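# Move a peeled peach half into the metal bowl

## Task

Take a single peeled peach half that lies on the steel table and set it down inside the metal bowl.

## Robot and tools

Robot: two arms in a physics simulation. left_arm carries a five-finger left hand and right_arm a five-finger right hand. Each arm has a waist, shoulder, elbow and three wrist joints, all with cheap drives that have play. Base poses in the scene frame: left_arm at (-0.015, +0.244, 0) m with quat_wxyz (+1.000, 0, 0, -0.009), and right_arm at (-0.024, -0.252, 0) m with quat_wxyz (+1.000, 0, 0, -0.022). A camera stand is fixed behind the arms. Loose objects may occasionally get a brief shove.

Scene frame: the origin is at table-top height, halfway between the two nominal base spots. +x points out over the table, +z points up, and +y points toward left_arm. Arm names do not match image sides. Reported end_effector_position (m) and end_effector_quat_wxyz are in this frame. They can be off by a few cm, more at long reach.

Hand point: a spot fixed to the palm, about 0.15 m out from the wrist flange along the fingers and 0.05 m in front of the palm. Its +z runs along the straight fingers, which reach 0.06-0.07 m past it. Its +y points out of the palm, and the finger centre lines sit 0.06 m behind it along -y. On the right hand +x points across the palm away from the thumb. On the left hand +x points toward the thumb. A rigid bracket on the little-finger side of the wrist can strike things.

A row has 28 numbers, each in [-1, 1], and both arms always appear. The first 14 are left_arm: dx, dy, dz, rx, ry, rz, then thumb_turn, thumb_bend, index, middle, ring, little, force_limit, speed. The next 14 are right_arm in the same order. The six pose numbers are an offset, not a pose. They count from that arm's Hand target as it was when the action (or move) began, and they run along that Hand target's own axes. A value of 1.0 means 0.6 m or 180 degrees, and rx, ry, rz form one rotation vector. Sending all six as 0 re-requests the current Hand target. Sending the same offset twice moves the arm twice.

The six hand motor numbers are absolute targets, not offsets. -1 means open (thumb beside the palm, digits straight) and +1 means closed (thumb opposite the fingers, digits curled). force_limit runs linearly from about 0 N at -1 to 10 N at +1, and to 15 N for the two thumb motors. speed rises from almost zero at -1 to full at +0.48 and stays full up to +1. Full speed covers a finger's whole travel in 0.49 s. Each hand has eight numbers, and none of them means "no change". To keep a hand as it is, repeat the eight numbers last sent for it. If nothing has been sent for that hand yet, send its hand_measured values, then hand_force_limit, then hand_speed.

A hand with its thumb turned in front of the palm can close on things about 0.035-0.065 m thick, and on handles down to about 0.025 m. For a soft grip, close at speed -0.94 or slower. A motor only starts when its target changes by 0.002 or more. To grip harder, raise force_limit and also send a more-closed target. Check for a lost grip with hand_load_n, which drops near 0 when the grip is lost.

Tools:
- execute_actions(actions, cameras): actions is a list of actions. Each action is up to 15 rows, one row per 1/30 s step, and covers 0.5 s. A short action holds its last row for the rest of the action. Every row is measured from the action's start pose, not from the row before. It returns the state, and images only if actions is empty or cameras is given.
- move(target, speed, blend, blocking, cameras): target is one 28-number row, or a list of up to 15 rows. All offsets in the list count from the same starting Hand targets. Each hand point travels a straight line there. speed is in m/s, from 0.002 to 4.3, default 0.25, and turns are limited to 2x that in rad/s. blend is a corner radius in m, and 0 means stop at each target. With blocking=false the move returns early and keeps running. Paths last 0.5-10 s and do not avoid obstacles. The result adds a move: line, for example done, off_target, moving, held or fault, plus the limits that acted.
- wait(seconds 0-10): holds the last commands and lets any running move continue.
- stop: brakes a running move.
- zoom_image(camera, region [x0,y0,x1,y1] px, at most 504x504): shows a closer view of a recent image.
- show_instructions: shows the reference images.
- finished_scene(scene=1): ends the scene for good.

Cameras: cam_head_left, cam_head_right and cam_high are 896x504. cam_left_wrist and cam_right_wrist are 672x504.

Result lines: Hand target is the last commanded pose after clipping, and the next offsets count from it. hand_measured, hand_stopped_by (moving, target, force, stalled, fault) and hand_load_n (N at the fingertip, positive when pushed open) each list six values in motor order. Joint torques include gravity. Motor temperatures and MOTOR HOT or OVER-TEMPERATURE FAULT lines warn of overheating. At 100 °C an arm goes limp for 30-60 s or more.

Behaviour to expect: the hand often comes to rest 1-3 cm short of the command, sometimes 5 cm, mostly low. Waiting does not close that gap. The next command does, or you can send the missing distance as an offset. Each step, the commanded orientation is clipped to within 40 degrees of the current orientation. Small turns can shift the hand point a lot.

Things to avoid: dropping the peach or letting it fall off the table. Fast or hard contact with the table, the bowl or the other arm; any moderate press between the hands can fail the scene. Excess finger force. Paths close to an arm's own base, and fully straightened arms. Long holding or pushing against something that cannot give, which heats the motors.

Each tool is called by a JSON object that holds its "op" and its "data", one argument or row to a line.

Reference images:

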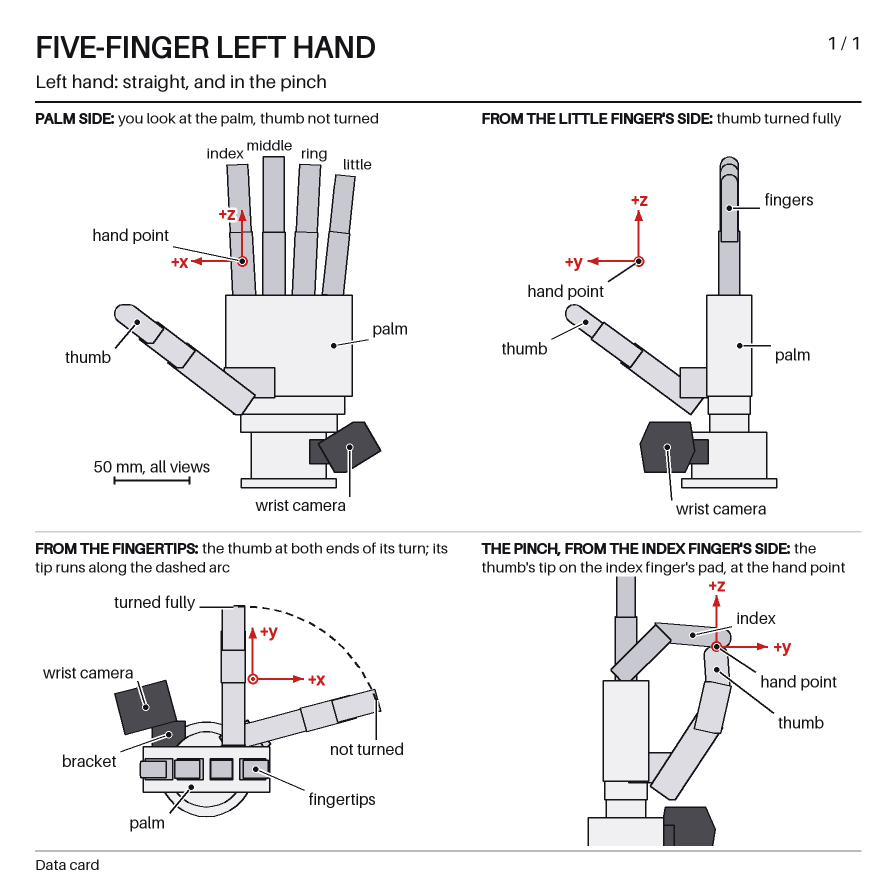

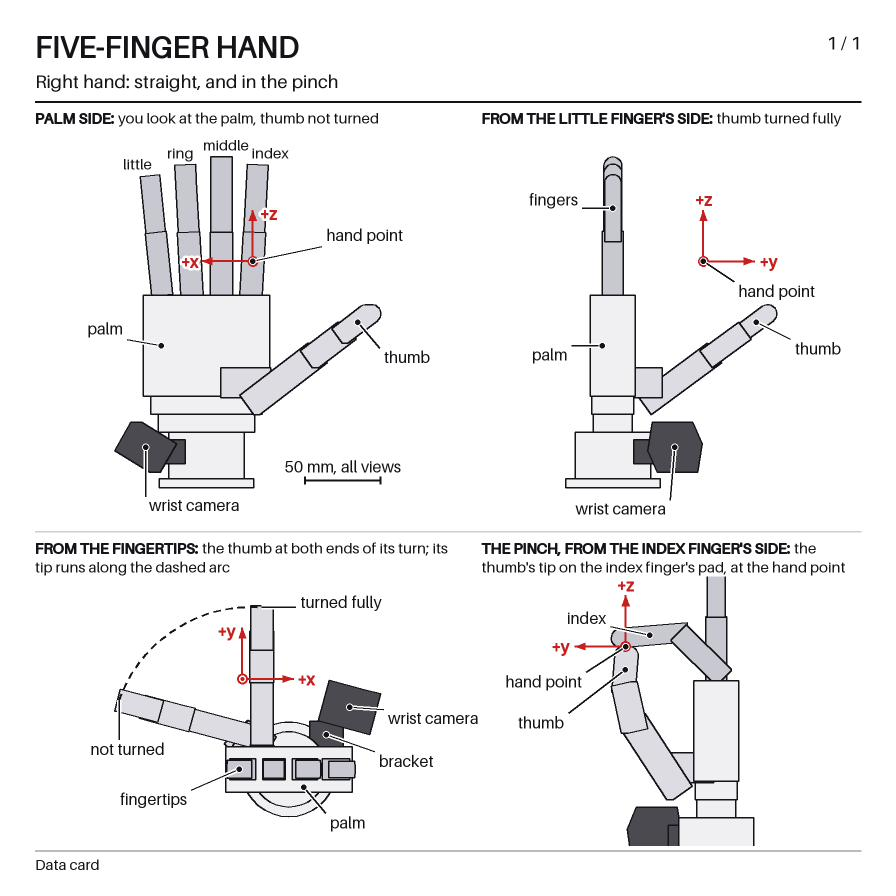

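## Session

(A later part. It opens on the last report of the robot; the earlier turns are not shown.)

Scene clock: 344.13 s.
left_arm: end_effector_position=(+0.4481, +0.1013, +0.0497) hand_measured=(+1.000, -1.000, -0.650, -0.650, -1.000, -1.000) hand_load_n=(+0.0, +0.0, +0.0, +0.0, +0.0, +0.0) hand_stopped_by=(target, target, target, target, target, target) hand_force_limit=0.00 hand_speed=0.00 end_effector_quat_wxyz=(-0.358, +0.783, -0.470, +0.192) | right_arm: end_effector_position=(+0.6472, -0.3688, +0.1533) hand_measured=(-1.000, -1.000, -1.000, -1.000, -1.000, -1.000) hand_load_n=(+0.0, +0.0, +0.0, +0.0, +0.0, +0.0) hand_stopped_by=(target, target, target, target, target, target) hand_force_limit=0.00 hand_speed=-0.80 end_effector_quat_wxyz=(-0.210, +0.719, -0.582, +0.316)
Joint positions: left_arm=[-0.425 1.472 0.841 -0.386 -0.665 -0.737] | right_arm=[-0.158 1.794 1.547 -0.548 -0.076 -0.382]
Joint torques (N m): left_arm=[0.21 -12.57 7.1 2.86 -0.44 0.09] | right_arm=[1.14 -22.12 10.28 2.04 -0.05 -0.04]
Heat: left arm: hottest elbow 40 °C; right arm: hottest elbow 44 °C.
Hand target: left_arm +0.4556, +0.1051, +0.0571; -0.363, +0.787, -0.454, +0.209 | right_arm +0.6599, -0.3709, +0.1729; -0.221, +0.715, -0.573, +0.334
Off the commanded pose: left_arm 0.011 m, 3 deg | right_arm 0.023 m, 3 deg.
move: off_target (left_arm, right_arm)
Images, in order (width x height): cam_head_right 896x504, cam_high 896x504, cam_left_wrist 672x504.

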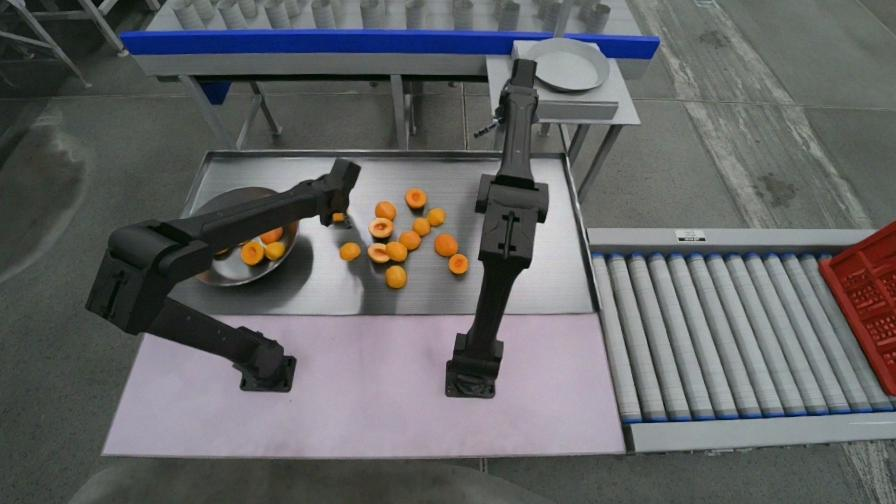

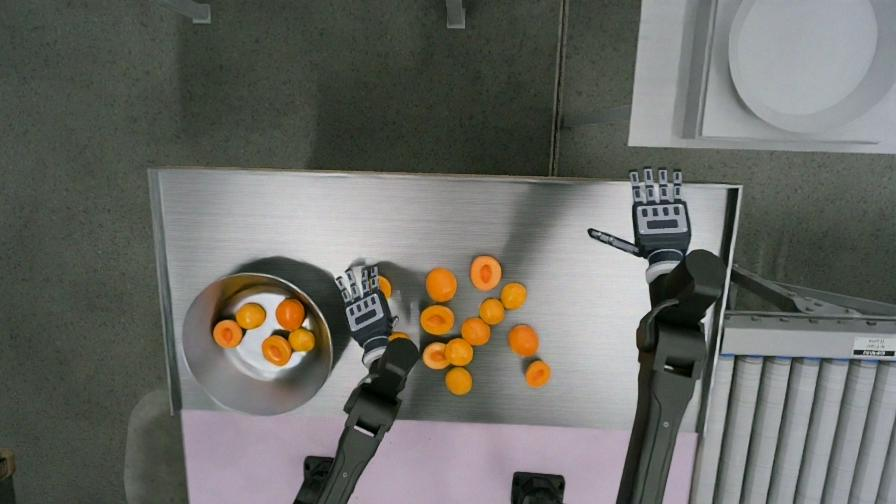

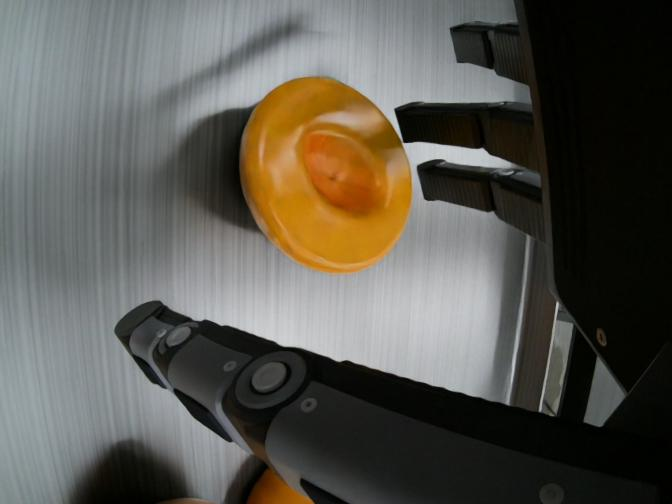

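{"op": "move", "data": {
  "target": [-0.006,0.0257,0.0263,0,0,0,1,-1,-0.65,-0.65,-1,-1,0,0,0,0,0,0,0,0,-1,-1,-1,-1,-1,-1,0,-0.8],
  "speed": 0.08,
  "cameras": ["cam_head_right", "cam_high", "cam_left_wrist"]
}}

{"op": "zoom_image", "data": {
  "camera": "cam_high",
  "region": [300, 230, 440, 360]
}}

Scene clock: 389.20 s.
left_arm: end_effector_position=(+0.4496, +0.1031, +0.0390) hand_measured=(+1.000, -1.000, -0.650, -0.650, -1.000, -1.000) hand_load_n=(+0.0, +0.0, +0.0, +0.0, +0.0, +0.0) hand_stopped_by=(target, target, target, target, target, target) hand_force_limit=0.00 hand_speed=0.00 end_effector_quat_wxyz=(-0.360, +0.784, -0.462, +0.205) | right_arm: end_effector_position=(+0.6472, -0.3688, +0.1533) hand_measured=(-1.000, -1.000, -1.000, -1.000, -1.000, -1.000) hand_load_n=(-0.5, +0.0, +0.0, +0.0, +0.0, +0.0) hand_stopped_by=(target, target, target, target, target, target) hand_force_limit=0.00 hand_speed=-0.80 end_effector_quat_wxyz=(-0.210, +0.719, -0.582, +0.316)
Joint positions: left_arm=[-0.42 1.485 0.807 -0.311 -0.665 -0.737] | right_arm=[-0.158 1.794 1.547 -0.548 -0.076 -0.382]
Joint torques (N m): left_arm=[0.62 -10.58 6.98 2.91 -0.25 0.17] | right_arm=[1.08 -22.18 10.3 2.06 -0.05 -0.05]
Motor temperatures (°C): left_arm=[33 28 37 30 28 28] | right_arm=[30 37 44 28 31 27]
Heat: left arm: hottest elbow 37 °C; right arm: hottest elbow 44 °C.
Hand target: left_arm +0.4555, +0.1092, +0.0351; -0.363, +0.787, -0.454, +0.209 | right_arm +0.6599, -0.3709, +0.1729; -0.221, +0.715, -0.573, +0.334
Off the commanded pose: left_arm 0.009 m, 1 deg | right_arm 0.023 m, 3 deg.
move: off_target (right_arm)
Images, in order (width x height): cam_head_right 896x504, cam_high 896x504, cam_left_wrist 672x504.

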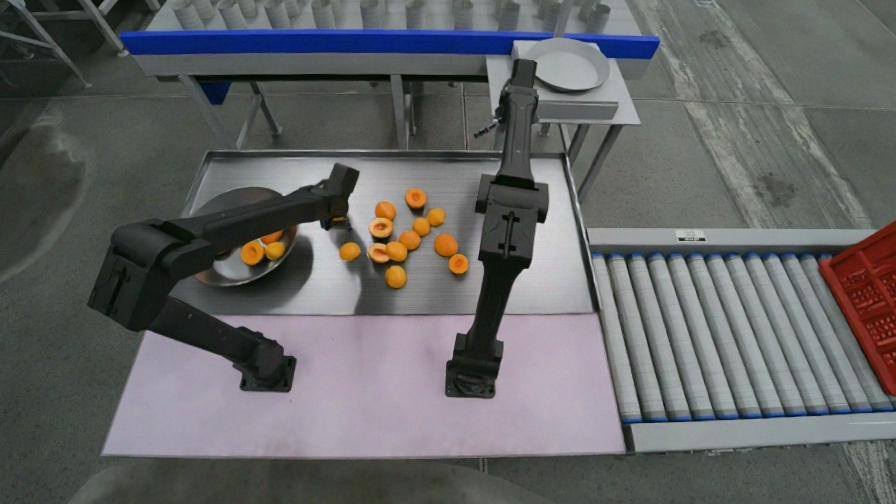

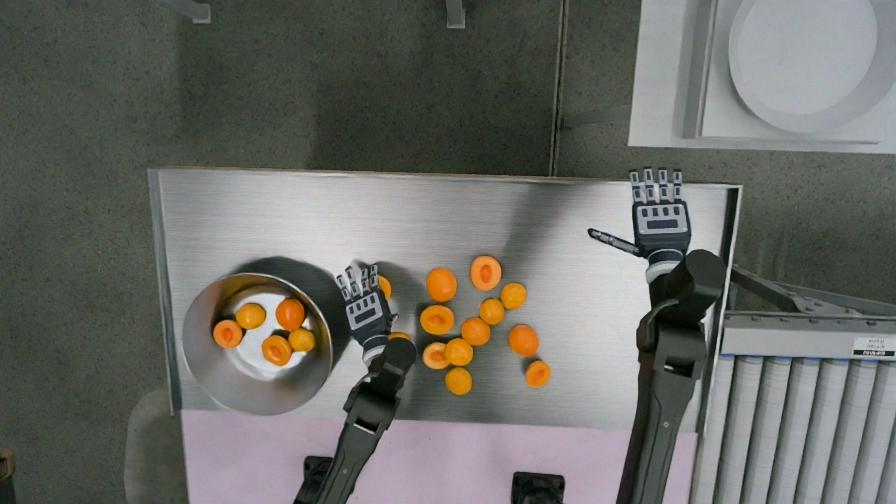

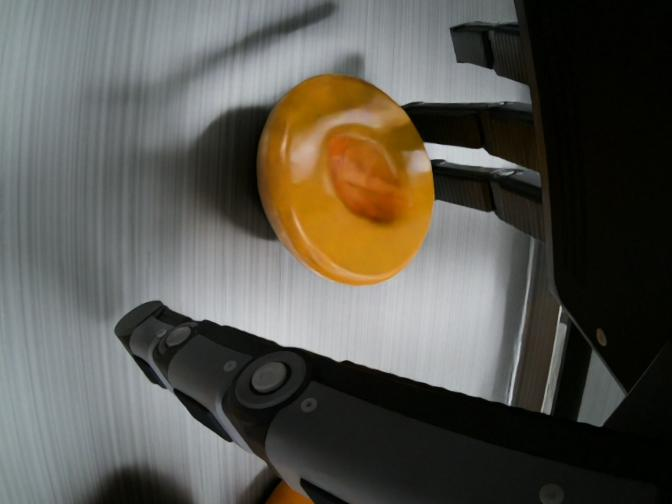

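Scaled by 3.600 from the camera's 896x504 image, which has a finer 1280x720 frame.

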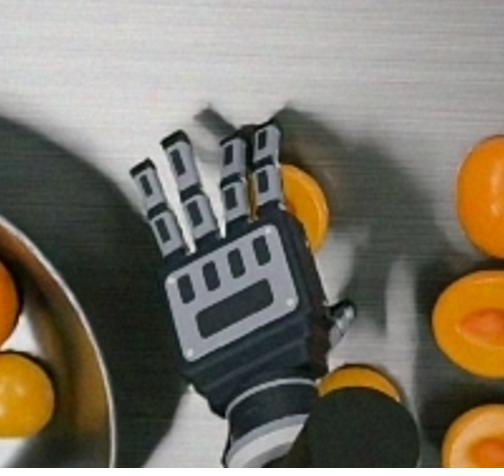

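{"op": "move", "data": {
  "target": [-0.010,0.0253,0.0217,0,0,0,1,-1,-0.65,-0.65,-1,-1,0,0,0,0,0,0,0,0,-1,-1,-1,-1,-1,-1,0,-0.8],
  "speed": 0.08,
  "cameras": ["cam_head_right", "cam_high", "cam_left_wrist"]
}}

{"op": "zoom_image", "data": {
  "camera": "cam_high",
  "region": [300, 230, 440, 360]
}}

{"op": "zoom_image", "data": {
  "camera": "cam_head_right",
  "region": [280, 130, 420, 250]
}}

Scene clock: 413.87 s.
left_arm: end_effector_position=(+0.4482, +0.1055, +0.0293) hand_measured=(+1.000, -1.000, -0.650, -0.650, -1.000, -1.000) hand_load_n=(+0.0, +0.0, +0.0, -3.5, +0.0, +0.0) hand_stopped_by=(target, target, target, target, target, target) hand_force_limit=0.00 hand_speed=0.00 end_effector_quat_wxyz=(-0.362, +0.783, -0.460, +0.212) | right_arm: end_effector_position=(+0.6472, -0.3688, +0.1533) hand_measured=(-1.000, -1.000, -1.000, -1.000, -1.000, -1.000) hand_load_n=(+0.0, +0.0, +0.0, +0.0, +0.0, +0.0) hand_stopped_by=(target, target, target, target, target, target) hand_force_limit=0.00 hand_speed=-0.80 end_effector_quat_wxyz=(-0.210, +0.719, -0.582, +0.316)
Joint positions: left_arm=[-0.417 1.494 0.776 -0.251 -0.665 -0.73] | right_arm=[-0.158 1.794 1.547 -0.548 -0.076 -0.382]
Joint torques (N m): left_arm=[0.91 -9.23 6.3 3.33 -0.11 0.19] | right_arm=[1.14 -22.12 10.25 2.06 -0.05 -0.04]
Heat: left arm: hottest elbow 37 °C; right arm: hottest elbow 45 °C.
Hand target: left_arm +0.4525, +0.1144, +0.0151; -0.363, +0.787, -0.454, +0.209 | right_arm +0.6599, -0.3709, +0.1729; -0.221, +0.715, -0.573, +0.334
Off the commanded pose: left_arm 0.017 m, 1 deg | right_arm 0.023 m, 3 deg.
move: off_target (left_arm, right_arm)
Images, in order (width x height): cam_head_right 896x504, cam_high 896x504, cam_left_wrist 672x504.

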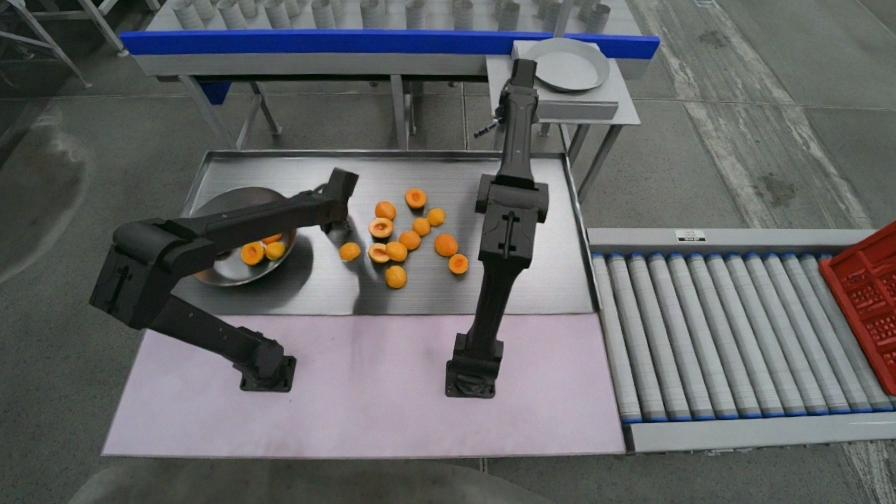

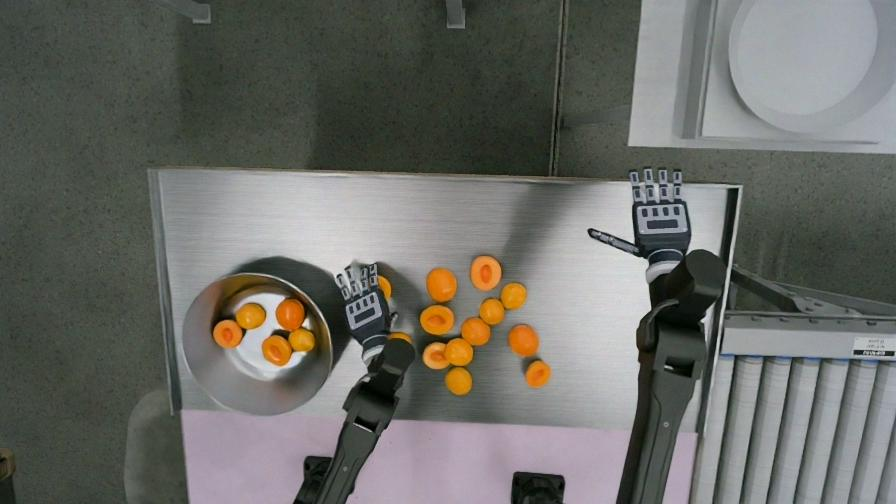

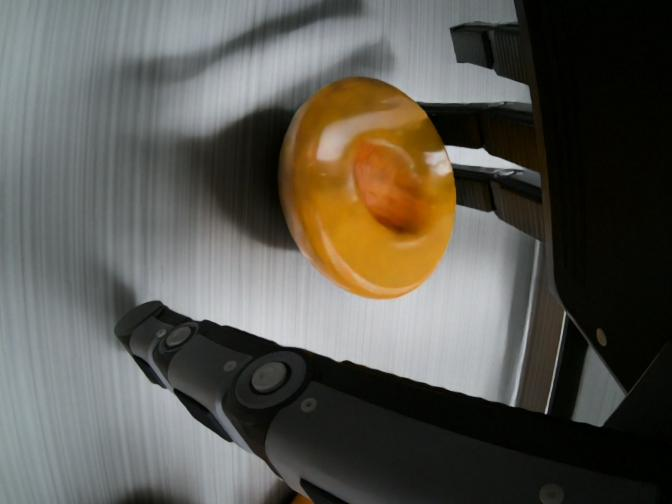

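Scaled by 3.600 from the camera's 896x504 image, which has a finer 1280x720 frame.

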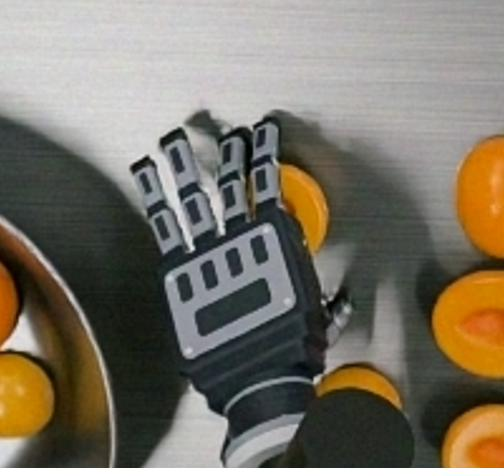

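Scaled by 3.600 from the camera's 896x504 image, which has a finer 1280x720 frame.

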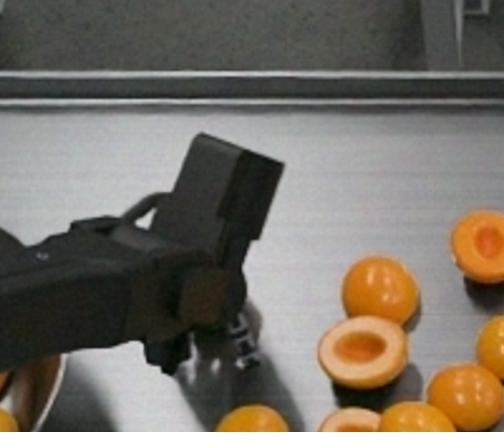

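{"op": "move", "data": {
  "target": [-0.0212,-0.006,-0.003,0,0,0,1,-1,-0.65,-0.65,-1,-1,0,0,0,0,0,0,0,0,-1,-1,-1,-1,-1,-1,0,-0.8],
  "speed": 0.08,
  "cameras": ["cam_head_right", "cam_high", "cam_left_wrist"]
}}

{"op": "zoom_image", "data": {
  "camera": "cam_high",
  "region": [300, 230, 440, 360]
}}

Scene clock: 445.63 s.
left_arm: end_effector_position=(+0.4471, +0.1070, +0.0296) hand_measured=(+1.000, -1.000, -0.650, -0.650, -1.000, -1.000) hand_load_n=(+0.0, +0.0, +0.0, -1.0, +0.0, +0.0) hand_stopped_by=(target, target, target, target, target, target) hand_force_limit=0.00 hand_speed=0.00 end_effector_quat_wxyz=(-0.356, +0.785, -0.457, +0.222) | right_arm: end_effector_position=(+0.6472, -0.3688, +0.1533) hand_measured=(-1.000, -1.000, -1.000, -1.000, -1.000, -1.000) hand_load_n=(+0.0, +0.0, +0.0, +0.0, +0.0, +0.0) hand_stopped_by=(target, target, target, target, target, target) hand_force_limit=0.00 hand_speed=-0.80 end_effector_quat_wxyz=(-0.210, +0.719, -0.582, +0.316)
Joint positions: left_arm=[-0.408 1.481 0.758 -0.225 -0.647 -0.728] | right_arm=[-0.158 1.794 1.547 -0.548 -0.076 -0.382]
Joint torques (N m): left_arm=[2.08 -10.4 5.81 2.48 -0.25 0.27] | right_arm=[1.03 -22.12 10.25 2.02 -0.06 -0.04]
Heat: left arm: hottest elbow 35 °C; right arm: hottest elbow 45 °C.
Hand target: left_arm +0.4469, +0.1259, +0.0191; -0.363, +0.787, -0.454, +0.209 | right_arm +0.6599, -0.3709, +0.1729; -0.221, +0.715, -0.573, +0.334
Off the commanded pose: left_arm 0.022 m, 2 deg | right_arm 0.023 m, 3 deg.
move: off_target (left_arm, right_arm)
Images, in order (width x height): cam_head_right 896x504, cam_high 896x504, cam_left_wrist 672x504.

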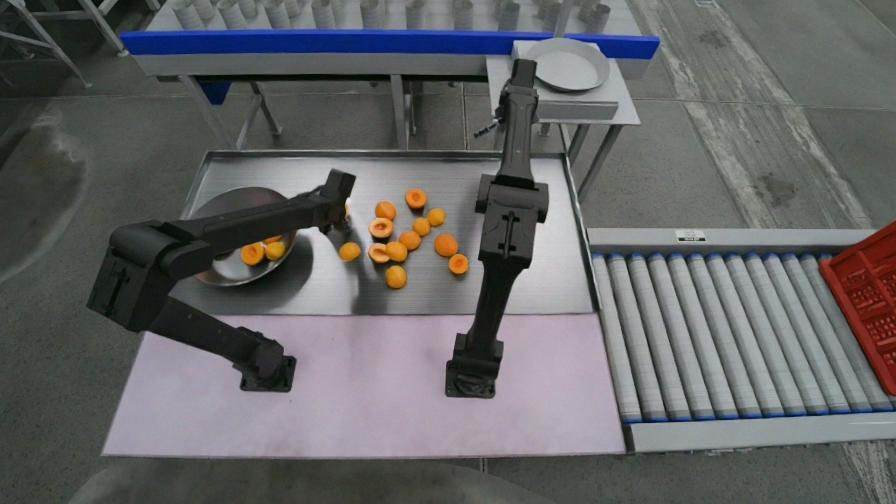

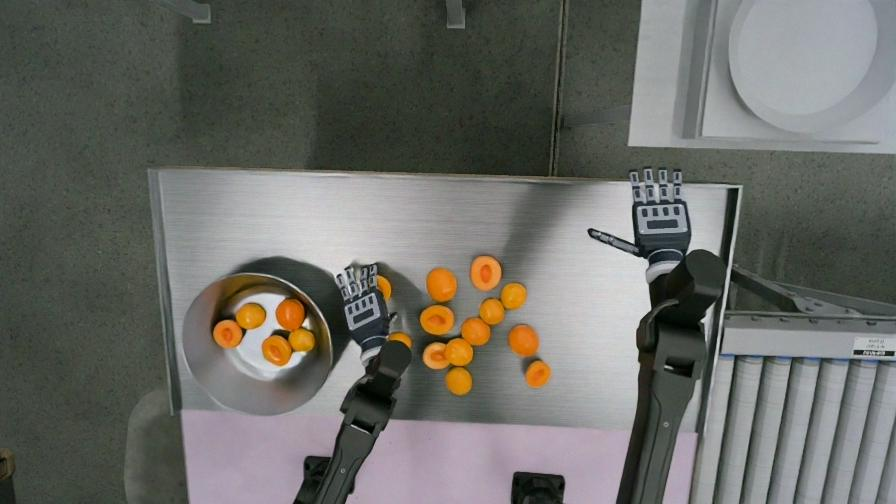

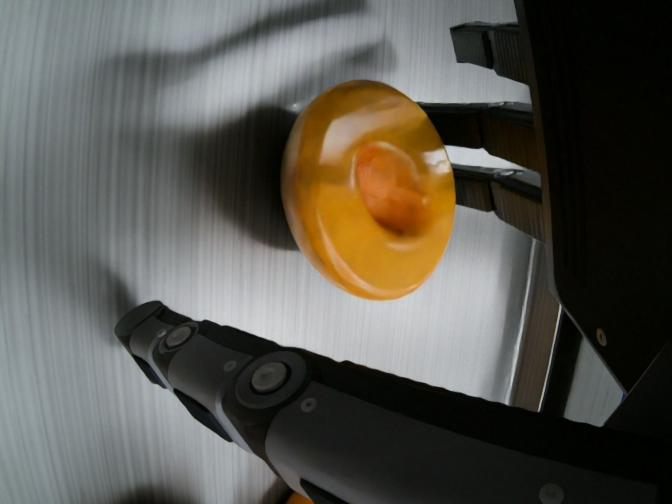

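Scaled by 3.600 from the camera's 896x504 image, which has a finer 1280x720 frame.

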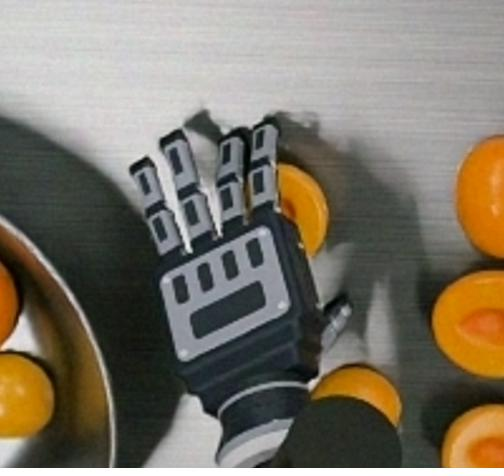

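{"op": "move", "data": {
  "target": [-0.001,-0.041,-0.029,0,0,0,1,-1,-0.65,-0.65,-1,-1,0,0,0,0,0,0,0,0,-1,-1,-1,-1,-1,-1,0,-0.8],
  "speed": 0.1,
  "cameras": ["cam_left_wrist", "cam_high"]
}}

{"op": "zoom_image", "data": {
  "camera": "cam_high",
  "region": [300, 230, 440, 360]
}}

Scene clock: 455.67 s.
left_arm: end_effector_position=(+0.4439, +0.1294, +0.0383) hand_measured=(+1.000, -1.000, -0.650, -0.650, -1.000, -1.000) hand_load_n=(+0.0, +0.0, +0.0, +0.0, +0.0, +0.0) hand_stopped_by=(target, target, target, target, target, target) hand_force_limit=0.00 hand_speed=0.00 end_effector_quat_wxyz=(-0.360, +0.791, -0.450, +0.205) | right_arm: end_effector_position=(+0.6472, -0.3688, +0.1533) hand_measured=(-1.000, -1.000, -1.000, -1.000, -1.000, -1.000) hand_load_n=(+0.0, +0.0, +0.0, -0.5, +0.0, +0.0) hand_stopped_by=(target, target, target, target, target, target) hand_force_limit=0.00 hand_speed=-0.80 end_effector_quat_wxyz=(-0.210, +0.719, -0.582, +0.316)
Joint positions: left_arm=[-0.367 1.446 0.758 -0.275 -0.644 -0.714] | right_arm=[-0.158 1.794 1.547 -0.548 -0.076 -0.382]
Joint torques (N m): left_arm=[0.44 -11.75 8.81 0.76 -0.21 0.23] | right_arm=[1.08 -22.12 10.26 2.03 -0.05 -0.04]
Heat: left arm: hottest elbow 35 °C; right arm: hottest elbow 45 °C.
Hand target: left_arm +0.4491, +0.1278, +0.0491; -0.363, +0.787, -0.454, +0.209 | right_arm +0.6599, -0.3709, +0.1729; -0.221, +0.715, -0.573, +0.334
Off the commanded pose: left_arm 0.012 m, 1 deg | right_arm 0.023 m, 3 deg.
move: off_target (left_arm, right_arm)
Images, in order (width x height): cam_high 896x504, cam_left_wrist 672x504.

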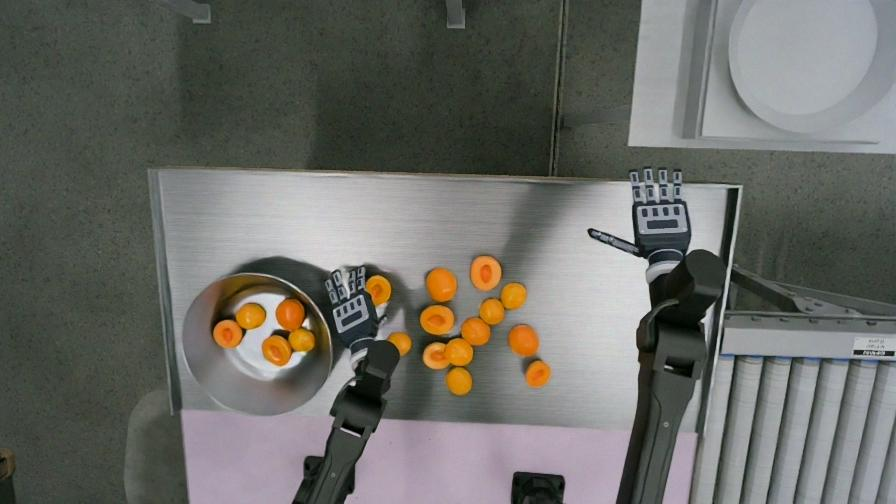

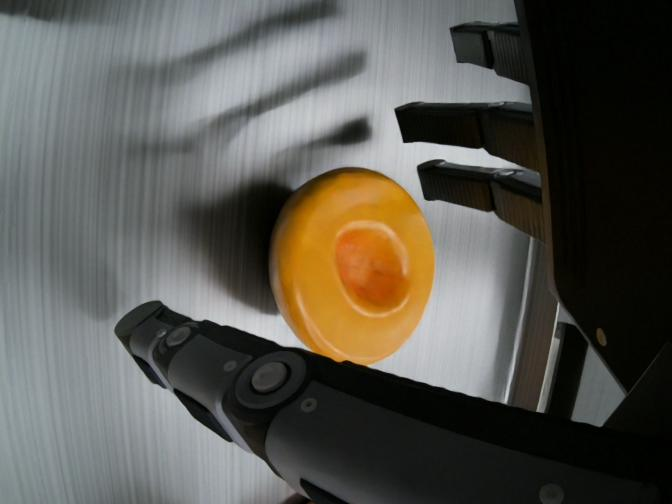

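Scaled by 3.600 from the camera's 896x504 image, which has a finer 1280x720 frame.

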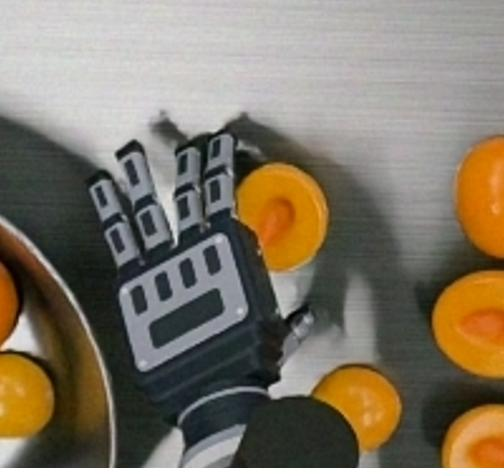

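{"op": "move", "data": {
  "target": [0.0243,0.0238,0.0057,0,0,0,1,-1,-0.65,-0.65,-1,-1,0,0,0,0,0,0,0,0,-1,-1,-1,-1,-1,-1,0,-0.8],
  "speed": 0.1,
  "cameras": ["cam_left_wrist", "cam_high"]
}}

{"op": "zoom_image", "data": {
  "camera": "cam_high",
  "region": [300, 230, 440, 360]
}}

Scene clock: 471.17 s.
left_arm: end_effector_position=(+0.4402, +0.1224, +0.0303) hand_measured=(+1.000, -1.000, -0.650, -0.650, -1.000, -1.000) hand_load_n=(+0.0, +0.0, +0.0, +0.5, +0.0, +0.0) hand_stopped_by=(target, target, target, target, target, target) hand_force_limit=0.00 hand_speed=0.00 end_effector_quat_wxyz=(-0.362, +0.787, -0.458, +0.199) | right_arm: end_effector_position=(+0.6472, -0.3688, +0.1533) hand_measured=(-1.000, -1.000, -1.000, -1.000, -1.000, -1.000) hand_load_n=(+0.0, +0.0, +0.0, +0.0, +0.0, +0.0) hand_stopped_by=(target, target, target, target, target, target) hand_force_limit=0.00 hand_speed=-0.80 end_effector_quat_wxyz=(-0.210, +0.719, -0.582, +0.316)
Joint positions: left_arm=[-0.39 1.466 0.758 -0.275 -0.659 -0.719] | right_arm=[-0.158 1.794 1.547 -0.548 -0.076 -0.382]
Joint torques (N m): left_arm=[-1.08 -9.93 9.4 1.35 -0.44 -0.01] | right_arm=[1.08 -22.18 10.26 2.04 -0.06 -0.04]
Heat: left arm: hottest elbow 35 °C; right arm: hottest elbow 45 °C.
Hand target: left_arm +0.4506, +0.1118, +0.0360; -0.363, +0.787, -0.454, +0.209 | right_arm +0.6599, -0.3709, +0.1729; -0.221, +0.715, -0.573, +0.334
Off the commanded pose: left_arm 0.016 m, 1 deg | right_arm 0.023 m, 3 deg.
move: off_target (left_arm, right_arm)
Images, in order (width x height): cam_high 896x504, cam_left_wrist 672x504.

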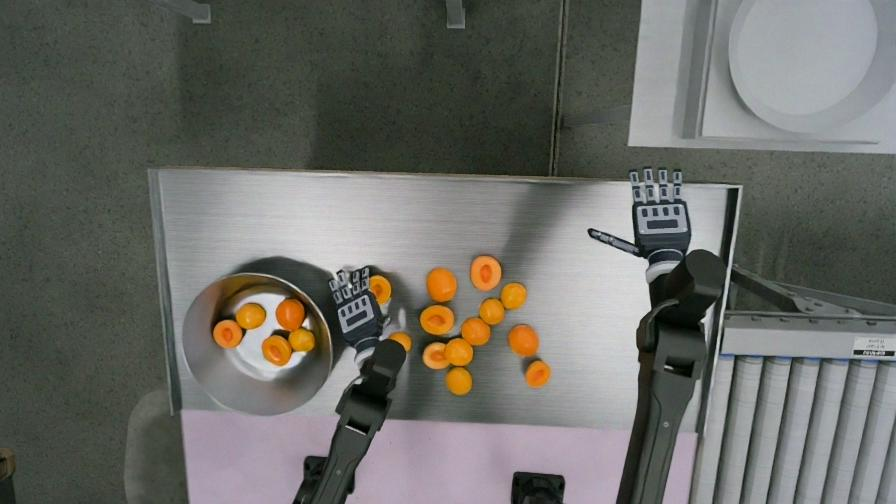

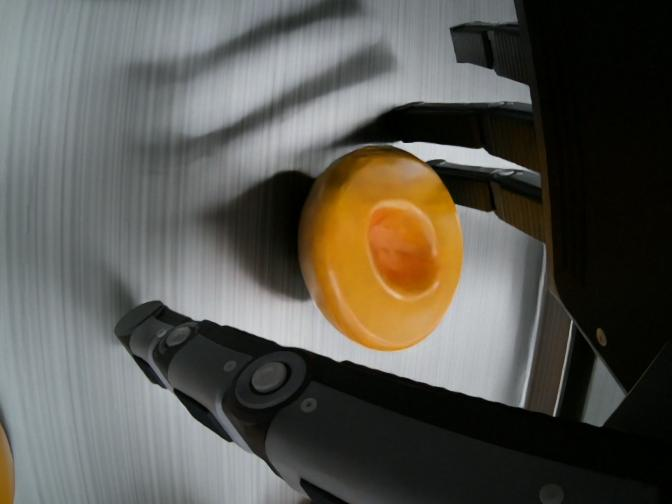

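Scaled by 3.600 from the camera's 896x504 image, which has a finer 1280x720 frame.

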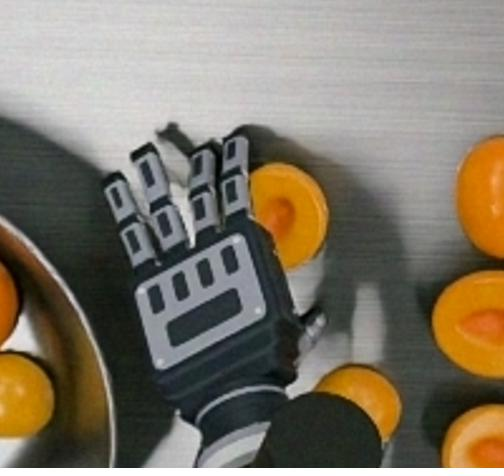

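{"op": "move", "data": {
  "target": [0.015,-0.0063,-0.0057,0,0,0,1,-1,-0.65,-0.65,-1,-1,0,0,0,0,0,0,0,0,-1,-1,-1,-1,-1,-1,0,-0.8],
  "speed": 0.1,
  "cameras": ["cam_left_wrist", "cam_high"]
}}

{"op": "zoom_image", "data": {
  "camera": "cam_high",
  "region": [300, 230, 440, 360]
}}

Scene clock: 490.10 s.
left_arm: end_effector_position=(+0.4407, +0.1215, +0.0307) hand_measured=(+1.000, -1.000, -0.650, -0.650, -1.000, -1.000) hand_load_n=(+0.0, +0.0, +0.0, +1.0, +0.0, +0.0) hand_stopped_by=(target, target, target, target, target, target) hand_force_limit=0.00 hand_speed=0.00 end_effector_quat_wxyz=(-0.365, +0.787, -0.457, +0.196) | right_arm: end_effector_position=(+0.6472, -0.3688, +0.1533) hand_measured=(-1.000, -1.000, -1.000, -1.000, -1.000, -1.000) hand_load_n=(+0.0, +0.0, +0.0, +0.0, +0.0, +0.0) hand_stopped_by=(target, target, target, target, target, target) hand_force_limit=0.00 hand_speed=-0.80 end_effector_quat_wxyz=(-0.210, +0.719, -0.582, +0.316)
Joint positions: left_arm=[-0.394 1.471 0.766 -0.288 -0.668 -0.727] | right_arm=[-0.158 1.794 1.547 -0.548 -0.076 -0.382]
Joint torques (N m): left_arm=[-1.55 -9.88 10.89 0.65 -0.38 -0.02] | right_arm=[1.08 -22.12 10.29 2.02 -0.05 -0.04]
Heat: left arm: hottest elbow 36 °C; right arm: hottest elbow 45 °C.
Hand target: left_arm +0.4549, +0.1040, +0.0411; -0.363, +0.787, -0.454, +0.209 | right_arm +0.6599, -0.3709, +0.1729; -0.221, +0.715, -0.573, +0.334
Off the commanded pose: left_arm 0.025 m, 2 deg | right_arm 0.023 m, 3 deg.
move: off_target (left_arm, right_arm)
Images, in order (width x height): cam_high 896x504, cam_left_wrist 672x504.

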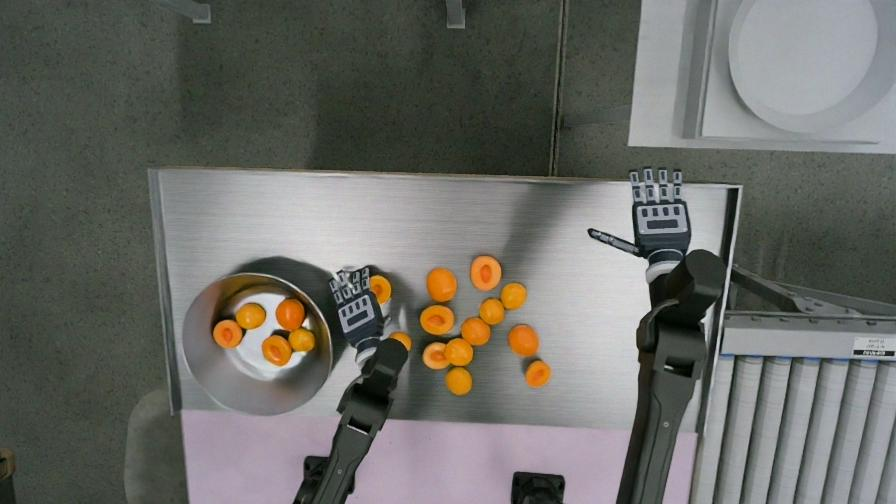

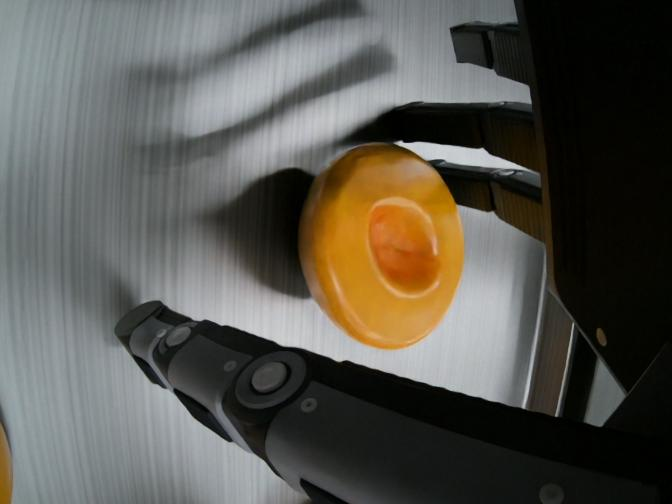

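Scaled by 3.600 from the camera's 896x504 image, which has a finer 1280x720 frame.

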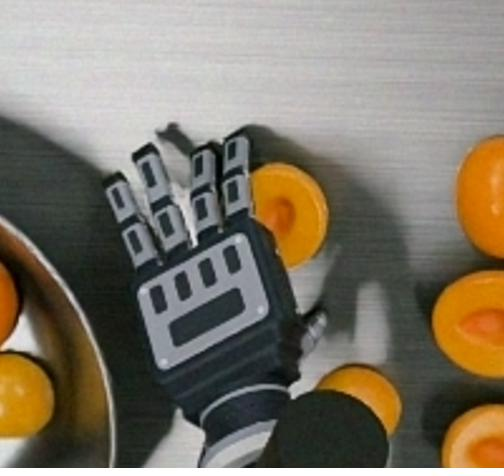

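{"op": "move", "data": {
  "target": [
    [0.0075,-0.0237,-0.021,0,0,0,1,-1,-0.65,-0.65,-1,-1,0,0,0,0,0,0,0,0,-1,-1,-1,-1,-1,-1,0,-0.8],
    [0.006,0.0037,0.0037,0,0,0,1,-1,-0.65,-0.65,-1,-1,0,0,0,0,0,0,0,0,-1,-1,-1,-1,-1,-1,0,-0.8]
  ],
  "speed": 0.1,
  "cameras": ["cam_left_wrist", "cam_high"]
}}

{"op": "zoom_image", "data": {
  "camera": "cam_high",
  "region": [300, 230, 440, 360]
}}

Scene clock: 509.83 s.
left_arm: end_effector_position=(+0.4399, +0.1130, +0.0310) hand_measured=(+1.000, -1.000, -0.650, -0.650, -1.000, -1.000) hand_load_n=(-0.5, +0.0, +0.0, -0.5, +0.0, +0.0) hand_stopped_by=(target, target, target, target, target, target) hand_force_limit=0.00 hand_speed=0.00 end_effector_quat_wxyz=(-0.362, +0.785, -0.467, +0.185) | right_arm: end_effector_position=(+0.6472, -0.3688, +0.1533) hand_measured=(-1.000, -1.000, -1.000, -1.000, -1.000, -1.000) hand_load_n=(-0.5, +0.0, +0.0, +0.0, +0.0, +0.0) hand_stopped_by=(target, target, target, target, target, target) hand_force_limit=0.00 hand_speed=-0.80 end_effector_quat_wxyz=(-0.210, +0.719, -0.582, +0.316)
Joint positions: left_arm=[-0.413 1.485 0.795 -0.337 -0.671 -0.734] | right_arm=[-0.158 1.794 1.547 -0.548 -0.076 -0.382]
Joint torques (N m): left_arm=[-0.91 -10.05 9.14 3 -0.38 -0.01] | right_arm=[1.14 -22.18 10.29 2.03 -0.05 -0.04]
Heat: left arm: hottest elbow 37 °C; right arm: hottest elbow 45 °C.
Hand target: left_arm +0.4570, +0.1010, +0.0379; -0.363, +0.787, -0.454, +0.209 | right_arm +0.6599, -0.3709, +0.1729; -0.221, +0.715, -0.573, +0.334
Off the commanded pose: left_arm 0.022 m, 3 deg | right_arm 0.023 m, 3 deg.
move: off_target (left_arm, right_arm)
Images, in order (width x height): cam_high 896x504, cam_left_wrist 672x504.

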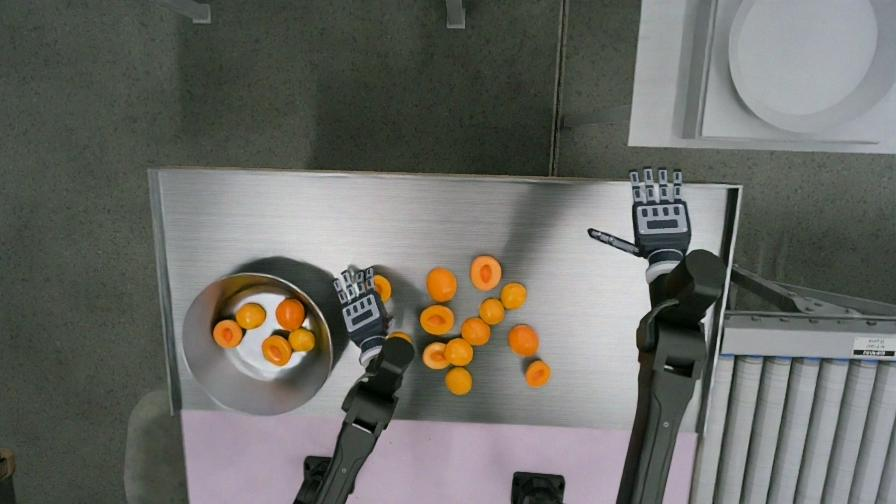

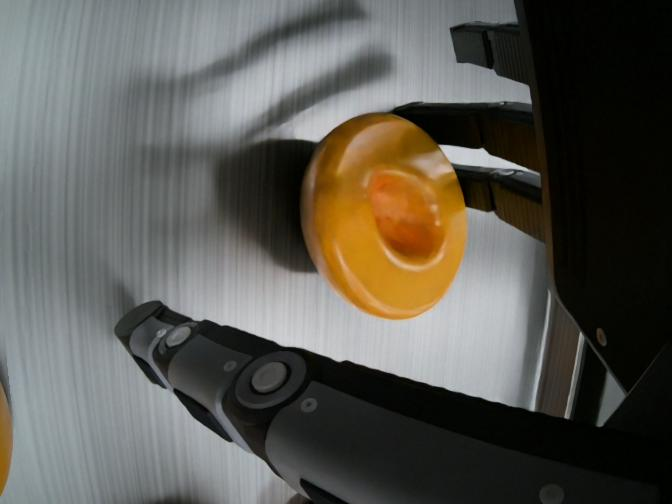

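Scaled by 3.600 from the camera's 896x504 image, which has a finer 1280x720 frame.

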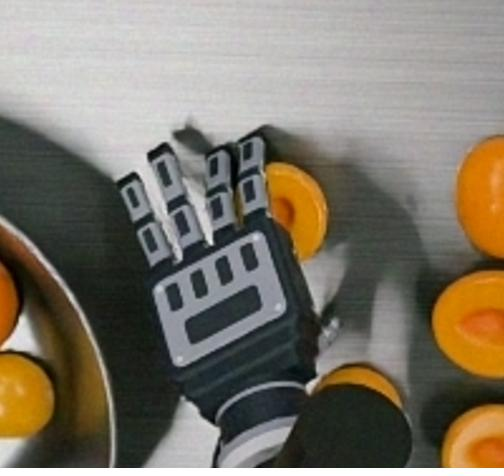

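{"op": "move", "data": {
  "target": [
    [0,-0.0152,-0.013,0,0,0,1,-1,-0.65,-0.65,-1,-1,-0.5,-0.9,0,0,0,0,0,0,-1,-1,-1,-1,-1,-1,0,-0.8],
    [0,-0.0152,-0.013,0,0,0,1,0.2,0.1,0.1,-1,-1,-0.5,-0.9,0,0,0,0,0,0,-1,-1,-1,-1,-1,-1,0,-0.8]
  ],
  "speed": 0.1,
  "cameras": ["cam_left_wrist", "cam_high", "cam_head_right"]
}}

{"op": "zoom_image", "data": {
  "camera": "cam_high",
  "region": [300, 230, 440, 360]
}}

Scene clock: 531.37 s.
left_arm: end_effector_position=(+0.4441, +0.1138, +0.0353) hand_measured=(+1.000, -0.730, -0.140, -0.084, -1.000, -1.000) hand_load_n=(+0.5, +6.0, +1.0, +3.5, +0.0, +0.0) hand_stopped_by=(target, force, force, force, target, target) hand_force_limit=-0.50 hand_speed=-0.90 end_effector_quat_wxyz=(-0.363, +0.789, -0.458, +0.190) | right_arm: end_effector_position=(+0.6472, -0.3688, +0.1533) hand_measured=(-1.000, -1.000, -1.000, -1.000, -1.000, -1.000) hand_load_n=(+0.0, +0.0, +0.0, +0.0, +0.0, +0.0) hand_stopped_by=(target, target, target, target, target, target) hand_force_limit=0.00 hand_speed=-0.80 end_effector_quat_wxyz=(-0.210, +0.719, -0.582, +0.316)
Joint positions: left_arm=[-0.408 1.481 0.801 -0.337 -0.674 -0.747] | right_arm=[-0.158 1.794 1.547 -0.548 -0.076 -0.382]
Joint torques (N m): left_arm=[-0.85 -11.58 9.83 1.35 -0.26 0.02] | right_arm=[1.14 -22.18 10.28 2.03 -0.05 -0.04]
Heat: left arm: hottest elbow 38 °C; right arm: hottest elbow 45 °C.
Hand target: left_arm +0.4570, +0.1010, +0.0499; -0.363, +0.787, -0.454, +0.209 | right_arm +0.6599, -0.3709, +0.1729; -0.221, +0.715, -0.573, +0.334
Off the commanded pose: left_arm 0.023 m, 2 deg | right_arm 0.023 m, 3 deg.
move: off_target (left_arm, right_arm); target 2's new numbers were sent with left_arm's hand 0.028 m and 3 deg from that target
Images, in order (width x height): cam_head_right 896x504, cam_high 896x504, cam_left_wrist 672x504.

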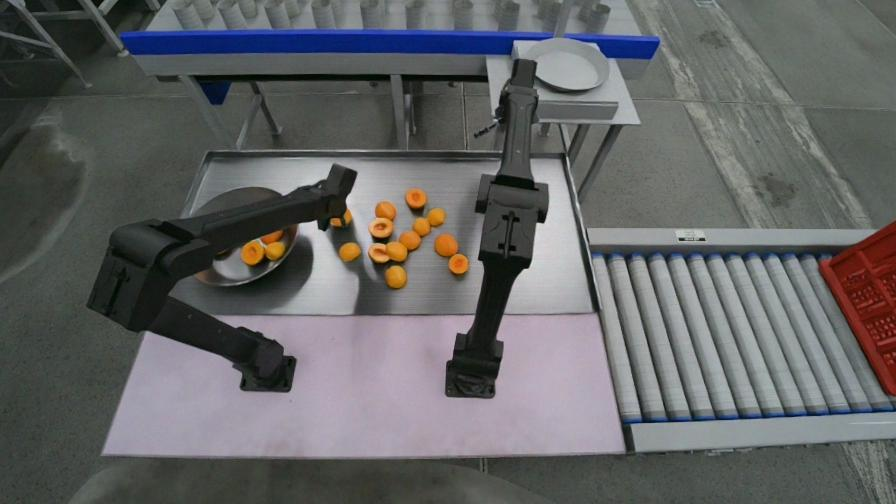

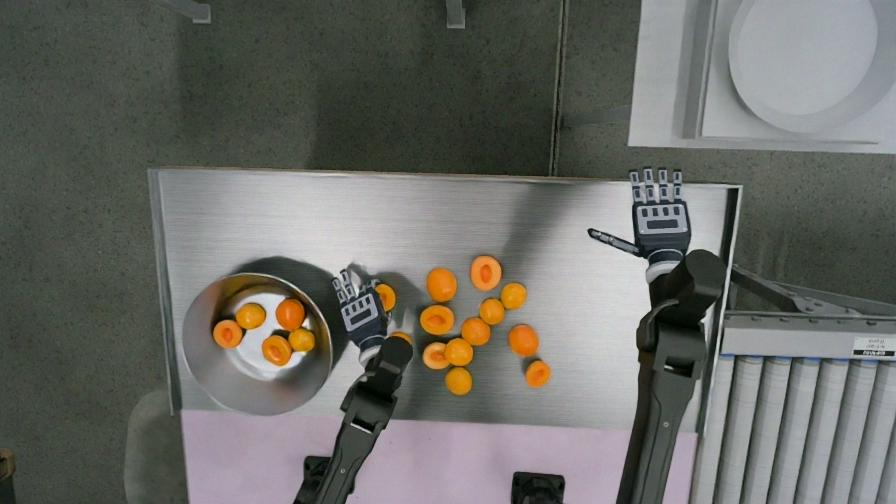

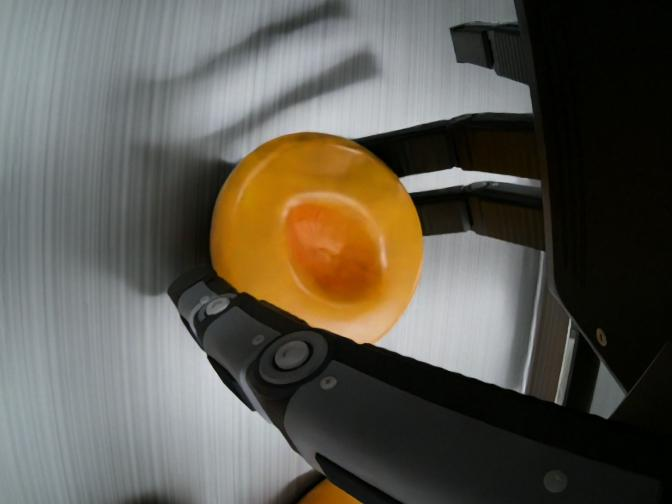

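Scaled by 3.600 from the camera's 896x504 image, which has a finer 1280x720 frame.

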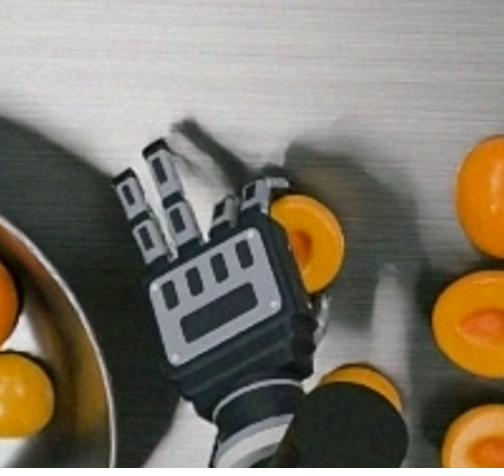

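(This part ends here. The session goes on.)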